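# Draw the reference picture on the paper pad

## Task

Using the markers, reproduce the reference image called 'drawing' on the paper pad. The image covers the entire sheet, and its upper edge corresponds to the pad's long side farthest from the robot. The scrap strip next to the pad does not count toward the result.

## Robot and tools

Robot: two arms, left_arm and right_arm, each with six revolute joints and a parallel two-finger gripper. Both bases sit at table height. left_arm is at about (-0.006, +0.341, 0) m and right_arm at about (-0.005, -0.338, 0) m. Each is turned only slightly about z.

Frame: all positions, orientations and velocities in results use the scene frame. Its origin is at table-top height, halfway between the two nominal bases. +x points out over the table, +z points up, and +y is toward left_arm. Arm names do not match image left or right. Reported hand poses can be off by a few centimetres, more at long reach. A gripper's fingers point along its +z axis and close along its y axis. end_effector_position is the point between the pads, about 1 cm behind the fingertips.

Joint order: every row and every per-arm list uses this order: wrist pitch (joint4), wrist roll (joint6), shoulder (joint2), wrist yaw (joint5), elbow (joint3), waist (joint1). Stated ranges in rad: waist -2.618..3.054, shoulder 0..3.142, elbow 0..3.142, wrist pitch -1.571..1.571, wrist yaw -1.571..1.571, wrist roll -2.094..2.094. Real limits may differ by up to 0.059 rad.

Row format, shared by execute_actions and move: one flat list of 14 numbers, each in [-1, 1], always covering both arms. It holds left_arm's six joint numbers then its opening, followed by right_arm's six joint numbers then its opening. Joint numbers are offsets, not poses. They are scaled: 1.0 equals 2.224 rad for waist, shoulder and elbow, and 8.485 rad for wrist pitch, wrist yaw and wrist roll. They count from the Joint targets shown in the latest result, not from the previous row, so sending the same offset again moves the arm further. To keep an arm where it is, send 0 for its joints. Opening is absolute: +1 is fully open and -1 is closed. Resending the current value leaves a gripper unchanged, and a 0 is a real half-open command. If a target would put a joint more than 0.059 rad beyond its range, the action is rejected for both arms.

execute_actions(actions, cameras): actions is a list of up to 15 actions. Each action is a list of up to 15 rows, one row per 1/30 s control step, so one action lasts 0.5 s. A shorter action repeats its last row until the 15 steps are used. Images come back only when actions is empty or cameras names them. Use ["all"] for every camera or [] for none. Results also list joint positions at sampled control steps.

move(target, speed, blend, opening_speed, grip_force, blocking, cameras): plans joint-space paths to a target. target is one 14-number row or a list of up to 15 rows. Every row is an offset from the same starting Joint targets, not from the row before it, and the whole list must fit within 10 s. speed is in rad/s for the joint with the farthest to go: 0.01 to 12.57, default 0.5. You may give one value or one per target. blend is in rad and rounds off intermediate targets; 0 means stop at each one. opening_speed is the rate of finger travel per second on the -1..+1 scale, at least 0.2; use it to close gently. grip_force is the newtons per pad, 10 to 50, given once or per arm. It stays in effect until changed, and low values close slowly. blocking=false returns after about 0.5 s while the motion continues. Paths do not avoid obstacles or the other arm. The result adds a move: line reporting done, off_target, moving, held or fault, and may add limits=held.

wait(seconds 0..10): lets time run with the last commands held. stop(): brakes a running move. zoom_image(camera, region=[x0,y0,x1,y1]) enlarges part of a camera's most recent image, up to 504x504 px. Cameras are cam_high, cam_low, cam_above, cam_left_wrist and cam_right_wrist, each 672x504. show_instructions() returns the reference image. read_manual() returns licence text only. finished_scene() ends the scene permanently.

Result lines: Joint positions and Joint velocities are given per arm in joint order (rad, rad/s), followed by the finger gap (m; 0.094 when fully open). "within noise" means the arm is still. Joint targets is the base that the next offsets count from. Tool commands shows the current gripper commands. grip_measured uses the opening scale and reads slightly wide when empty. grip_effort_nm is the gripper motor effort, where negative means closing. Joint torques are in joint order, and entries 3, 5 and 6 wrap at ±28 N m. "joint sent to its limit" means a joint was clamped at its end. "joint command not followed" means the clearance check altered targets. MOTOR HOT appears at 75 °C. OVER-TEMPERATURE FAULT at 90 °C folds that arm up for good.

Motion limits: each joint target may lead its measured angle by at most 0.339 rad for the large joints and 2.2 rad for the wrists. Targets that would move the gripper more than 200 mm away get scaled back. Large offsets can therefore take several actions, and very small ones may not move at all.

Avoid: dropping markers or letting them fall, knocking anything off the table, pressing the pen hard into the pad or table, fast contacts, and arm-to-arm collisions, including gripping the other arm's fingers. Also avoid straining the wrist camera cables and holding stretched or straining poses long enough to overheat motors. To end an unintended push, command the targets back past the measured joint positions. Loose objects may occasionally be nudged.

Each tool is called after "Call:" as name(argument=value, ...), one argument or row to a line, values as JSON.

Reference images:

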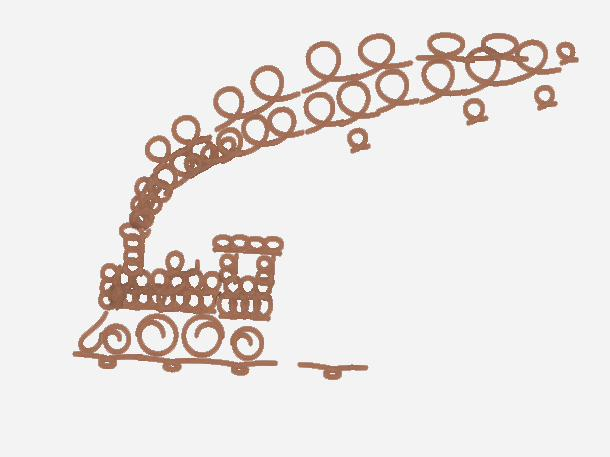

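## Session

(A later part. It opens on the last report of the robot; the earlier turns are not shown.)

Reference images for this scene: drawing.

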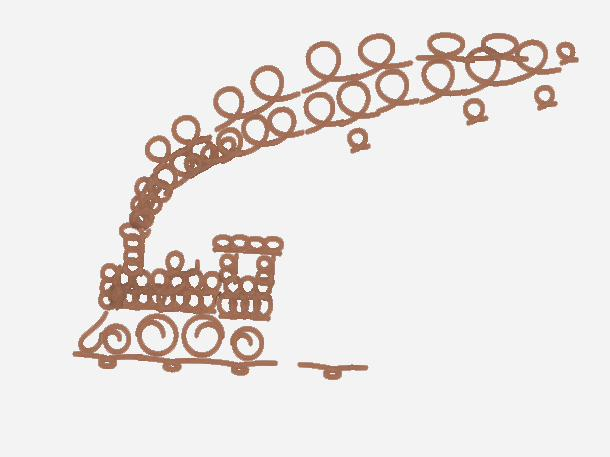

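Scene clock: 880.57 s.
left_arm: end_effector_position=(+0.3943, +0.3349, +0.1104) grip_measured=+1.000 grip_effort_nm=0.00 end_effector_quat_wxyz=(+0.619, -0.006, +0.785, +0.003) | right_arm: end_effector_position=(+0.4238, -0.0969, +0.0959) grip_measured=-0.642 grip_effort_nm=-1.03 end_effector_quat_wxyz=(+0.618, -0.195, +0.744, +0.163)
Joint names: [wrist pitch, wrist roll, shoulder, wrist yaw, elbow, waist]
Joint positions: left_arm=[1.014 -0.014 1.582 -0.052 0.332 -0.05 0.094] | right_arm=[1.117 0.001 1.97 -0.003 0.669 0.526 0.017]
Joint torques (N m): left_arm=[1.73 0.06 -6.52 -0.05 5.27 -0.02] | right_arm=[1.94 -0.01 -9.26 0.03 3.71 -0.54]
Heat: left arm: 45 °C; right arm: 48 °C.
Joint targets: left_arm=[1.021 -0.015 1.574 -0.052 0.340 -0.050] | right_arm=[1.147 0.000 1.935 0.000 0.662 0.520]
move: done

Call:
move(
  target=[
    [0,0,0,0,0,0,1,-0.015616,0,0,0,0,0,-0.9],
    [0,0,0,0,0,0,1,-0.015616,0,0,0,0,-0.002698,-0.9],
    [0,0,0,0,0,0,1,-0.015616,0,-0.002746,0,-0.003657,-0.005886,-0.9],
  ],
  speed=[0.15, 0.035, 0.04],
  blend=[0, 0.001, 0],
)

Call:
move(
  target=[
    [0,0,0,0,0,0,1,0,0,-0.000913,0,-0.001214,-0.00233,-0.9],
    [0,0,0,0,0,0,1,0,0,0.015626,0,0.01378,-0.00233,-0.9],
    [0,0,0,0,0,0,1,0,0,0.017339,0,0.016002,-0.005354,-0.9],
    [0,0,0,0,0,0,1,0,0,0.021475,0,0.021364,-0.006562,-0.9],
    [0,0,0,0,0,0,1,0,0,0.021475,0,0.021364,0.00396,-0.9],
    [0,0,0,0,0,0,1,0,0,0.02561,0,0.026726,0.005238,-0.9],
    [0,0,0,0,0,0,1,0,0,0.027324,0,0.028947,0.008228,-0.9],
    [0,0,0,0,0,0,1,0,0,0.010426,0,0.013855,0.008228,-0.9],
    [0,0,0,0,0,0,1,0,0,0.008765,0,0.011648,0.011209,-0.9],
    [0,0,0,0,0,0,1,0,0,0.004756,0,0.006321,0.012458,-0.9],
    [0,0,0,0,0,0,1,0,0,0.004756,0,0.006321,0.001936,-0.9],
    [0,0,0,0,0,0,1,0,0,0.002051,0,0.002725,0.001427,-0.9],
    [0,0,0,0,0,0,1,0,0,0,0,0,0,-0.9],
    [0,0,0,0,0,0,1,0,0,-0.003747,0,-0.004937,-0.004432,-0.9],
    [0,0,0,0,0,0,1,0.015616,0,-0.003747,0,-0.004937,-0.004432,-0.9],
  ],
  speed=[0.035, 0.1, 0.035, 0.035, 0.1, 0.035, 0.035, 0.1, 0.035, 0.035, 0.1, 0.035, 0.035, 0.04, 0.3],
  blend=[0.0015, 0.0015, 0.0015, 0.0015, 0.0015, 0.0015, 0.0015, 0.0015, 0.0015, 0.0015, 0.0015, 0.0015, 0.0015, 0, 0],
)

Scene clock: 883.60 s.
left_arm: end_effector_position=(+0.3943, +0.3349, +0.1104) grip_measured=+1.000 grip_effort_nm=0.00 end_effector_quat_wxyz=(+0.619, -0.006, +0.785, +0.003) | right_arm: end_effector_position=(+0.4211, -0.1054, +0.0763) grip_measured=-0.642 grip_effort_nm=-1.03 end_effector_quat_wxyz=(+0.586, -0.196, +0.772, +0.150)
Joint names: [wrist pitch, wrist roll, shoulder, wrist yaw, elbow, waist]
Joint positions: left_arm=[1.014 -0.014 1.582 -0.052 0.332 -0.05 0.094] | right_arm=[1.025 0.001 1.959 -0.003 0.663 0.514 0.017]
Joint torques (N m): left_arm=[1.66 0.03 -6.2 -0.05 5.22 -0.2] | right_arm=[1.56 -0.01 -8.88 0.03 3.52 -0.55]
Heat: left arm: 45 °C; right arm: 48 °C.
Joint targets: left_arm=[1.021 -0.015 1.574 -0.052 0.340 -0.050] | right_arm=[1.014 0.000 1.929 0.000 0.654 0.507]
move: done

Scene clock: 888.57 s.
left_arm: end_effector_position=(+0.3943, +0.3349, +0.1104) grip_measured=+1.000 grip_effort_nm=0.00 end_effector_quat_wxyz=(+0.619, -0.006, +0.785, +0.003) | right_arm: end_effector_position=(+0.4256, -0.1087, +0.0981) grip_measured=-0.642 grip_effort_nm=-1.03 end_effector_quat_wxyz=(+0.620, -0.186, +0.746, +0.155)
Joint names: [wrist pitch, wrist roll, shoulder, wrist yaw, elbow, waist]
Joint positions: left_arm=[1.014 -0.014 1.582 -0.052 0.332 -0.05 0.094] | right_arm=[1.114 0.001 1.95 -0.002 0.652 0.504 0.017]
Joint torques (N m): left_arm=[1.64 0.03 -6.52 -0.03 5.31 -0.14] | right_arm=[1.95 -0.01 -8.79 0.02 3.51 -0.58]
Heat: left arm: 45 °C; right arm: 48 °C.
Joint targets: left_arm=[1.021 -0.015 1.574 -0.052 0.340 -0.050] | right_arm=[1.147 0.000 1.921 0.000 0.643 0.497]
move: done

Call:
move(
  target=[
    [0,0,0,0,0,0,1,0,0,0.034466,0,0.038396,0.027636,-0.9],
    [0,0,0,0,0,0,1,-0.015616,0,0.034466,0,0.038396,0.027636,-0.9],
    [0,0,0,0,0,0,1,-0.015616,0,0.034466,0,0.038396,0.030334,-0.9],
    [0,0,0,0,0,0,1,-0.015616,0,0.044995,0,0.052304,0.040544,-0.9],
    [0,0,0,0,0,0,1,-0.015616,0,0.055797,0,0.066748,0.050415,-0.9],
    [0,0,0,0,0,0,1,-0.015616,0,0.066883,0,0.081709,0.059953,-0.9],
    [0,0,0,0,0,0,1,-0.015616,0,0.078238,0,0.09718,0.069167,-0.9],
    [0,0,0,0,0,0,1,0,0,0.078238,0,0.09718,0.069167,-0.9],
  ],
  speed=[0.09, 0.15, 0.035, 0.05, 0.05, 0.05, 0.05, 0.3],
  blend=[0, 0, 0.001, 0.002, 0.002, 0.002, 0, 0],
)

Call:
move(
  target=[
    [0,0,0,0,0,0,1,0,0,0.014485,0,0.019813,0.018269,-0.9],
    [0,0,0,0,0,0,1,-0.015616,0,0.014485,0,0.019813,0.018269,-0.9],
    [0,0,0,0,0,0,1,-0.015616,0,0.014485,0,0.019813,0.020967,-0.9],
    [0,0,0,0,0,0,1,-0.015616,0,0.02398,0,0.032944,0.031354,-0.9],
    [0,0,0,0,0,0,1,0,0,0.02398,0,0.032944,0.031354,-0.9],
  ],
  speed=[0.09, 0.15, 0.035, 0.045, 0.3],
  blend=[0, 0, 0.001, 0, 0],
)

Scene clock: 897.43 s.
left_arm: end_effector_position=(+0.3943, +0.3349, +0.1104) grip_measured=+1.000 grip_effort_nm=0.00 end_effector_quat_wxyz=(+0.619, -0.006, +0.785, +0.003) | right_arm: end_effector_position=(+0.4246, -0.0248, +0.0974) grip_measured=-0.642 grip_effort_nm=-1.03 end_effector_quat_wxyz=(+0.622, -0.234, +0.719, +0.203)
Joint names: [wrist pitch, wrist roll, shoulder, wrist yaw, elbow, waist]
Joint positions: left_arm=[1.014 -0.014 1.582 -0.052 0.332 -0.05 0.094] | right_arm=[1.114 0.001 2.09 -0.002 0.833 0.644 0.017]
Joint torques (N m): left_arm=[1.62 0.01 -6.31 -0.03 5.2 0.02] | right_arm=[1.95 -0.02 -7.31 0.02 6.89 0.55]
Heat: left arm: 45 °C; right arm: 48 °C.
Joint targets: left_arm=[1.021 -0.015 1.574 -0.052 0.340 -0.050] | right_arm=[1.147 0.000 2.095 0.000 0.859 0.651]
move: done

Scene clock: 901.67 s.
left_arm: end_effector_position=(+0.3943, +0.3349, +0.1104) grip_measured=+1.000 grip_effort_nm=0.00 end_effector_quat_wxyz=(+0.619, -0.006, +0.785, +0.003) | right_arm: end_effector_position=(+0.4145, +0.0152, +0.0977) grip_measured=-0.642 grip_effort_nm=-1.03 end_effector_quat_wxyz=(+0.622, -0.256, +0.704, +0.227)
Joint names: [wrist pitch, wrist roll, shoulder, wrist yaw, elbow, waist]
Joint positions: left_arm=[1.014 -0.014 1.582 -0.052 0.332 -0.05 0.094] | right_arm=[1.114 0.001 2.143 -0.002 0.906 0.714 0.017]
Joint torques (N m): left_arm=[1.64 0.04 -6.48 -0.05 5.23 -0.02] | right_arm=[1.97 -0.01 -7.72 0.02 7.01 0.54]
Heat: left arm: 45 °C; right arm: 48 °C.
Joint targets: left_arm=[1.021 -0.015 1.574 -0.052 0.340 -0.050] | right_arm=[1.147 0.000 2.148 0.000 0.932 0.721]
move: done

Call:
move(
  target=[
    [0,0,0,0,0,0,1,0,0,0.01,0,0.014,0.13,-0.9],
    [0,0,0,0,0,0,1,0,0,0.020469,0,0.028461,0.149722,-0.9],
    [0,0,0,0,0,0,1,-0.015616,0,0.020469,0,0.028461,0.149722,-0.9],
    [0,0,0,0,0,0,1,-0.015616,0,0.020469,0,0.028461,0.15242,-0.9],
    [0,0,0,0,0,0,1,-0.015616,0,0.034455,0,0.048168,0.156004,-0.9],
    [0,0,0,0,0,0,1,0,0,0.034455,0,0.048168,0.156004,-0.9],
  ],
  speed=[0.6, 0.07, 0.15, 0.035, 0.045, 0.3],
  blend=[0.002, 0, 0, 0.001, 0, 0],
)

Call:
move(
  target=[
    [0,0,0,0,0,0,1,0,0,-0.034881,0,-0.051064,-0.01923,-0.9],
    [0,0,0,0,0,0,1,0,0,-0.006554,0,-0.009247,-0.032269,-0.9],
    [0,0,0,0,0,0,1,-0.015616,0,-0.006554,0,-0.009247,-0.032269,-0.9],
    [0,0,0,0,0,0,1,-0.015616,0,-0.006554,0,-0.009247,-0.034967,-0.9],
    [0,0,0,0,0,0,1,-0.015616,0,-0.001195,0,-0.001695,-0.04236,-0.9],
    [0,0,0,0,0,0,1,-0.015616,0,-0.021595,0,-0.017747,-0.031839,-0.9],
    [0,0,0,0,0,0,1,-0.015616,0,-0.029506,0,-0.029241,-0.02544,-0.9],
    [0,0,0,0,0,0,1,-0.015616,0,-0.009425,0,-0.013283,-0.035961,-0.9],
    [0,0,0,0,0,0,1,-0.015616,0,-0.004034,0,-0.005692,-0.043375,-0.9],
    [0,0,0,0,0,0,1,-0.015616,0,-0.024344,0,-0.021713,-0.032854,-0.9],
    [0,0,0,0,0,0,1,-0.015616,0,-0.032274,0,-0.03324,-0.026442,-0.9],
    [0,0,0,0,0,0,1,-0.015616,0,-0.012283,0,-0.017309,-0.036963,-0.9],
    [0,0,0,0,0,0,1,-0.015616,0,-0.00687,0,-0.009685,-0.044399,-0.9],
    [0,0,0,0,0,0,1,0,0,-0.00687,0,-0.009685,-0.044399,-0.9],
  ],
  speed=[0.5, 0.09, 0.15, 0.035, 0.05, 0.1, 0.05, 0.1, 0.05, 0.1, 0.05, 0.1, 0.05, 0.3],
  blend=[0.001, 0, 0, 0.001, 0.0015, 0.0015, 0.0015, 0.0015, 0.0015, 0.0015, 0.0015, 0.0015, 0, 0],
)

Call:
move(
  target=[
    [0,0,0,0,0,0,1,0,0,-0.038709,0,-0.042805,0.023791,-0.9],
    [0,0,0,0,0,0,1,0,0,-0.047702,0,-0.055395,0.010752,-0.9],
    [0,0,0,0,0,0,1,-0.015616,0,-0.047702,0,-0.055395,0.010752,-0.9],
    [0,0,0,0,0,0,1,-0.015616,0,-0.047702,0,-0.055395,0.008054,-0.9],
    [0,0,0,0,0,0,1,-0.015616,0,-0.051341,0,-0.060562,0.006418,-0.9],
    [0,0,0,0,0,0,1,-0.015616,0,-0.053002,0,-0.0629,0.006262,-0.9],
    [0,0,0,0,0,0,1,-0.015616,0,-0.053002,0,-0.0629,0.016784,-0.9],
    [0,0,0,0,0,0,1,-0.015616,0,-0.05497,0,-0.06568,0.01699,-0.9],
    [0,0,0,0,0,0,1,-0.015616,0,-0.057586,0,-0.069375,0.018418,-0.9],
    [0,0,0,0,0,0,1,-0.015616,0,-0.05819,0,-0.070215,0.020874,-0.9],
    [0,0,0,0,0,0,1,0,0,-0.05819,0,-0.070215,0.020874,-0.9],
  ],
  speed=[0.5, 0.045, 0.15, 0.035, 0.035, 0.035, 0.1, 0.035, 0.035, 0.035, 0.3],
  blend=[0.001, 0, 0, 0.001, 0.0015, 0.0015, 0.0015, 0.0015, 0.0015, 0, 0],
)

Scene clock: 910.80 s.
left_arm: end_effector_position=(+0.3943, +0.3349, +0.1104) grip_measured=+1.000 grip_effort_nm=0.00 end_effector_quat_wxyz=(+0.619, -0.006, +0.785, +0.003) | right_arm: end_effector_position=(+0.2824, +0.1565, +0.0977) grip_measured=-0.642 grip_effort_nm=-1.03 end_effector_quat_wxyz=(+0.584, -0.368, +0.641, +0.336)
Joint names: [wrist pitch, wrist roll, shoulder, wrist yaw, elbow, waist]
Joint positions: left_arm=[1.014 -0.014 1.582 -0.052 0.332 -0.05 0.094] | right_arm=[1.114 0.001 2.22 -0.001 1.012 1.059 0.017]
Joint torques (N m): left_arm=[1.67 0.06 -6.48 -0.03 5.24 -0.14] | right_arm=[1.97 -0.01 -8.31 0 7.2 0.7]
Heat: left arm: 45 °C; right arm: 48 °C.
Joint targets: left_arm=[1.021 -0.015 1.574 -0.052 0.340 -0.050] | right_arm=[1.147 0.000 2.225 0.000 1.039 1.068]
move: done

Scene clock: 919.07 s.
left_arm: end_effector_position=(+0.3943, +0.3349, +0.1104) grip_measured=+1.000 grip_effort_nm=0.00 end_effector_quat_wxyz=(+0.619, -0.006, +0.785, +0.003) | right_arm: end_effector_position=(+0.3203, +0.1269, +0.0979) grip_measured=-0.642 grip_effort_nm=-1.03 end_effector_quat_wxyz=(+0.595, -0.342, +0.658, +0.310)
Joint names: [wrist pitch, wrist roll, shoulder, wrist yaw, elbow, waist]
Joint positions: left_arm=[1.014 -0.014 1.582 -0.052 0.332 -0.05 0.094] | right_arm=[1.114 0.001 2.205 0 0.991 0.975 0.017]
Joint torques (N m): left_arm=[1.69 0.07 -6.49 -0.04 5.11 -0.17] | right_arm=[1.98 -0.01 -8.2 0 7.13 -0.54]
Heat: left arm: 45 °C; right arm: 48 °C.
Joint targets: left_arm=[1.021 -0.015 1.574 -0.052 0.340 -0.050] | right_arm=[1.147 0.000 2.209 0.000 1.018 0.969]
move: done

Scene clock: 924.30 s.
left_arm: end_effector_position=(+0.3943, +0.3349, +0.1104) grip_measured=+1.000 grip_effort_nm=0.00 end_effector_quat_wxyz=(+0.619, -0.006, +0.785, +0.003) | right_arm: end_effector_position=(+0.2898, +0.1150, +0.0996) grip_measured=-0.642 grip_effort_nm=-1.03 end_effector_quat_wxyz=(+0.580, -0.357, +0.661, +0.314)
Joint names: [wrist pitch, wrist roll, shoulder, wrist yaw, elbow, waist]
Joint positions: left_arm=[1.014 -0.014 1.582 -0.052 0.332 -0.05 0.094] | right_arm=[1.114 0.001 2.114 0 0.871 1.009 0.017]
Joint torques (N m): left_arm=[1.64 0.03 -6.5 -0.01 5.2 -0.09] | right_arm=[1.97 -0.01 -10.47 0 3.75 0.55]
Heat: left arm: 45 °C; right arm: 48 °C.
Joint targets: left_arm=[1.021 -0.015 1.574 -0.052 0.340 -0.050] | right_arm=[1.147 0.000 2.080 -0.001 0.862 1.015]
move: done

Call:
move(
  target=[0,0,0,0,0,0,1,0,0,0,0,0,-0.2812,-0.9],
  speed=1.0,
  cameras=["cam_above"],
)

Call:
zoom_image(
  camera="cam_above",
  region=[370, 210, 460, 275],
)

Call:
zoom_image(
  camera="cam_above",
  region=[310, 210, 400, 275],
)

Call:
zoom_image(
  camera="cam_above",
  region=[210, 310, 290, 375],
)

Scene clock: 925.80 s.
left_arm: end_effector_position=(+0.3943, +0.3349, +0.1104) grip_measured=+1.000 grip_effort_nm=0.00 end_effector_quat_wxyz=(+0.619, -0.006, +0.785, +0.003) | right_arm: end_effector_position=(+0.5000, -0.1448, +0.0998) grip_measured=-0.642 grip_effort_nm=-1.03 end_effector_quat_wxyz=(+0.650, -0.134, +0.739, +0.117)
Joint names: [wrist pitch, wrist roll, shoulder, wrist yaw, elbow, waist]
Joint positions: left_arm=[1.014 -0.014 1.582 -0.052 0.332 -0.05 0.094] | right_arm=[1.115 0.001 2.114 0.01 0.871 0.384 0.017]
Joint torques (N m): left_arm=[1.68 0.03 -6.5 -0.05 5.22 0.05] | right_arm=[1.96 -0.01 -10.48 -0.08 3.75 0.35]
Heat: left arm: 45 °C; right arm: 48 °C.
Joint targets: left_arm=[1.021 -0.015 1.574 -0.052 0.340 -0.050] | right_arm=[1.147 0.000 2.080 -0.001 0.862 0.390]
move: done
Images, in order (width x height): cam_above 672x504.

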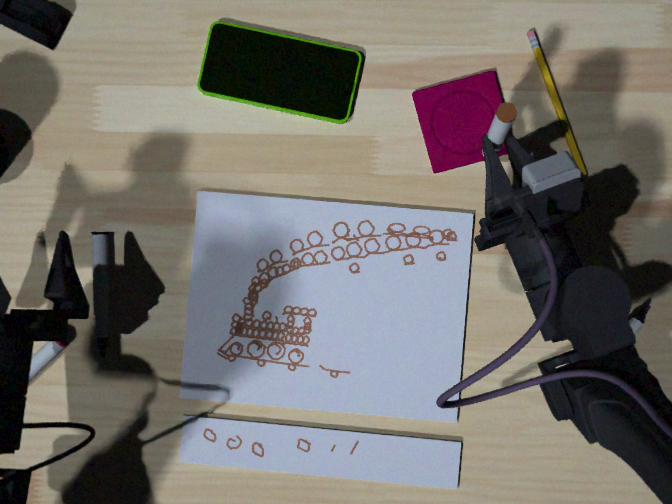

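Scaled by 5.600 from the camera's 672x504 image, which has a finer 960x720 frame.

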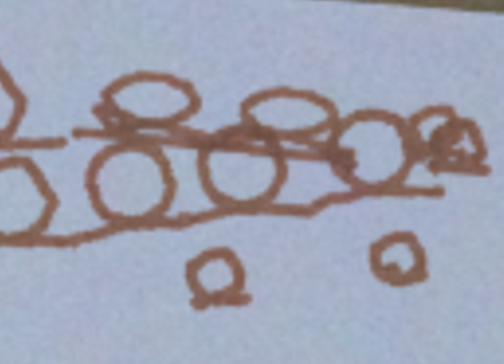

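Scaled by 5.600 from the camera's 672x504 image, which has a finer 960x720 frame.

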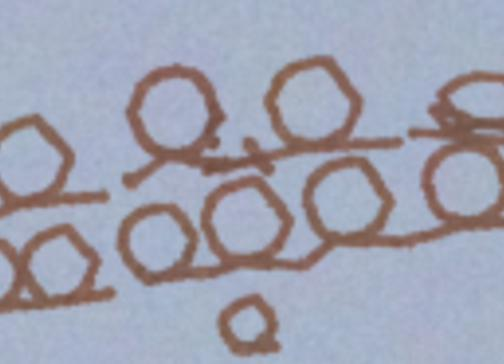

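Scaled by 6.300 from the camera's 672x504 image, which has a finer 960x720 frame.

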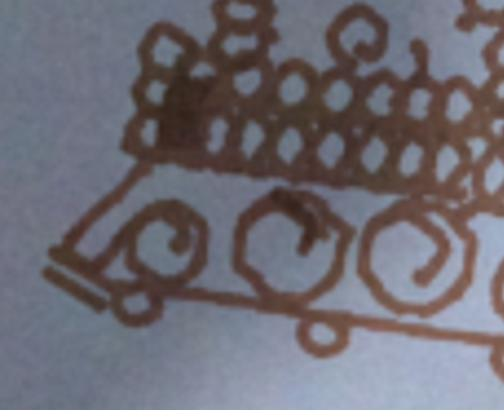

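Call:
finished_scene(
  scene=1,
)

The scene is finished.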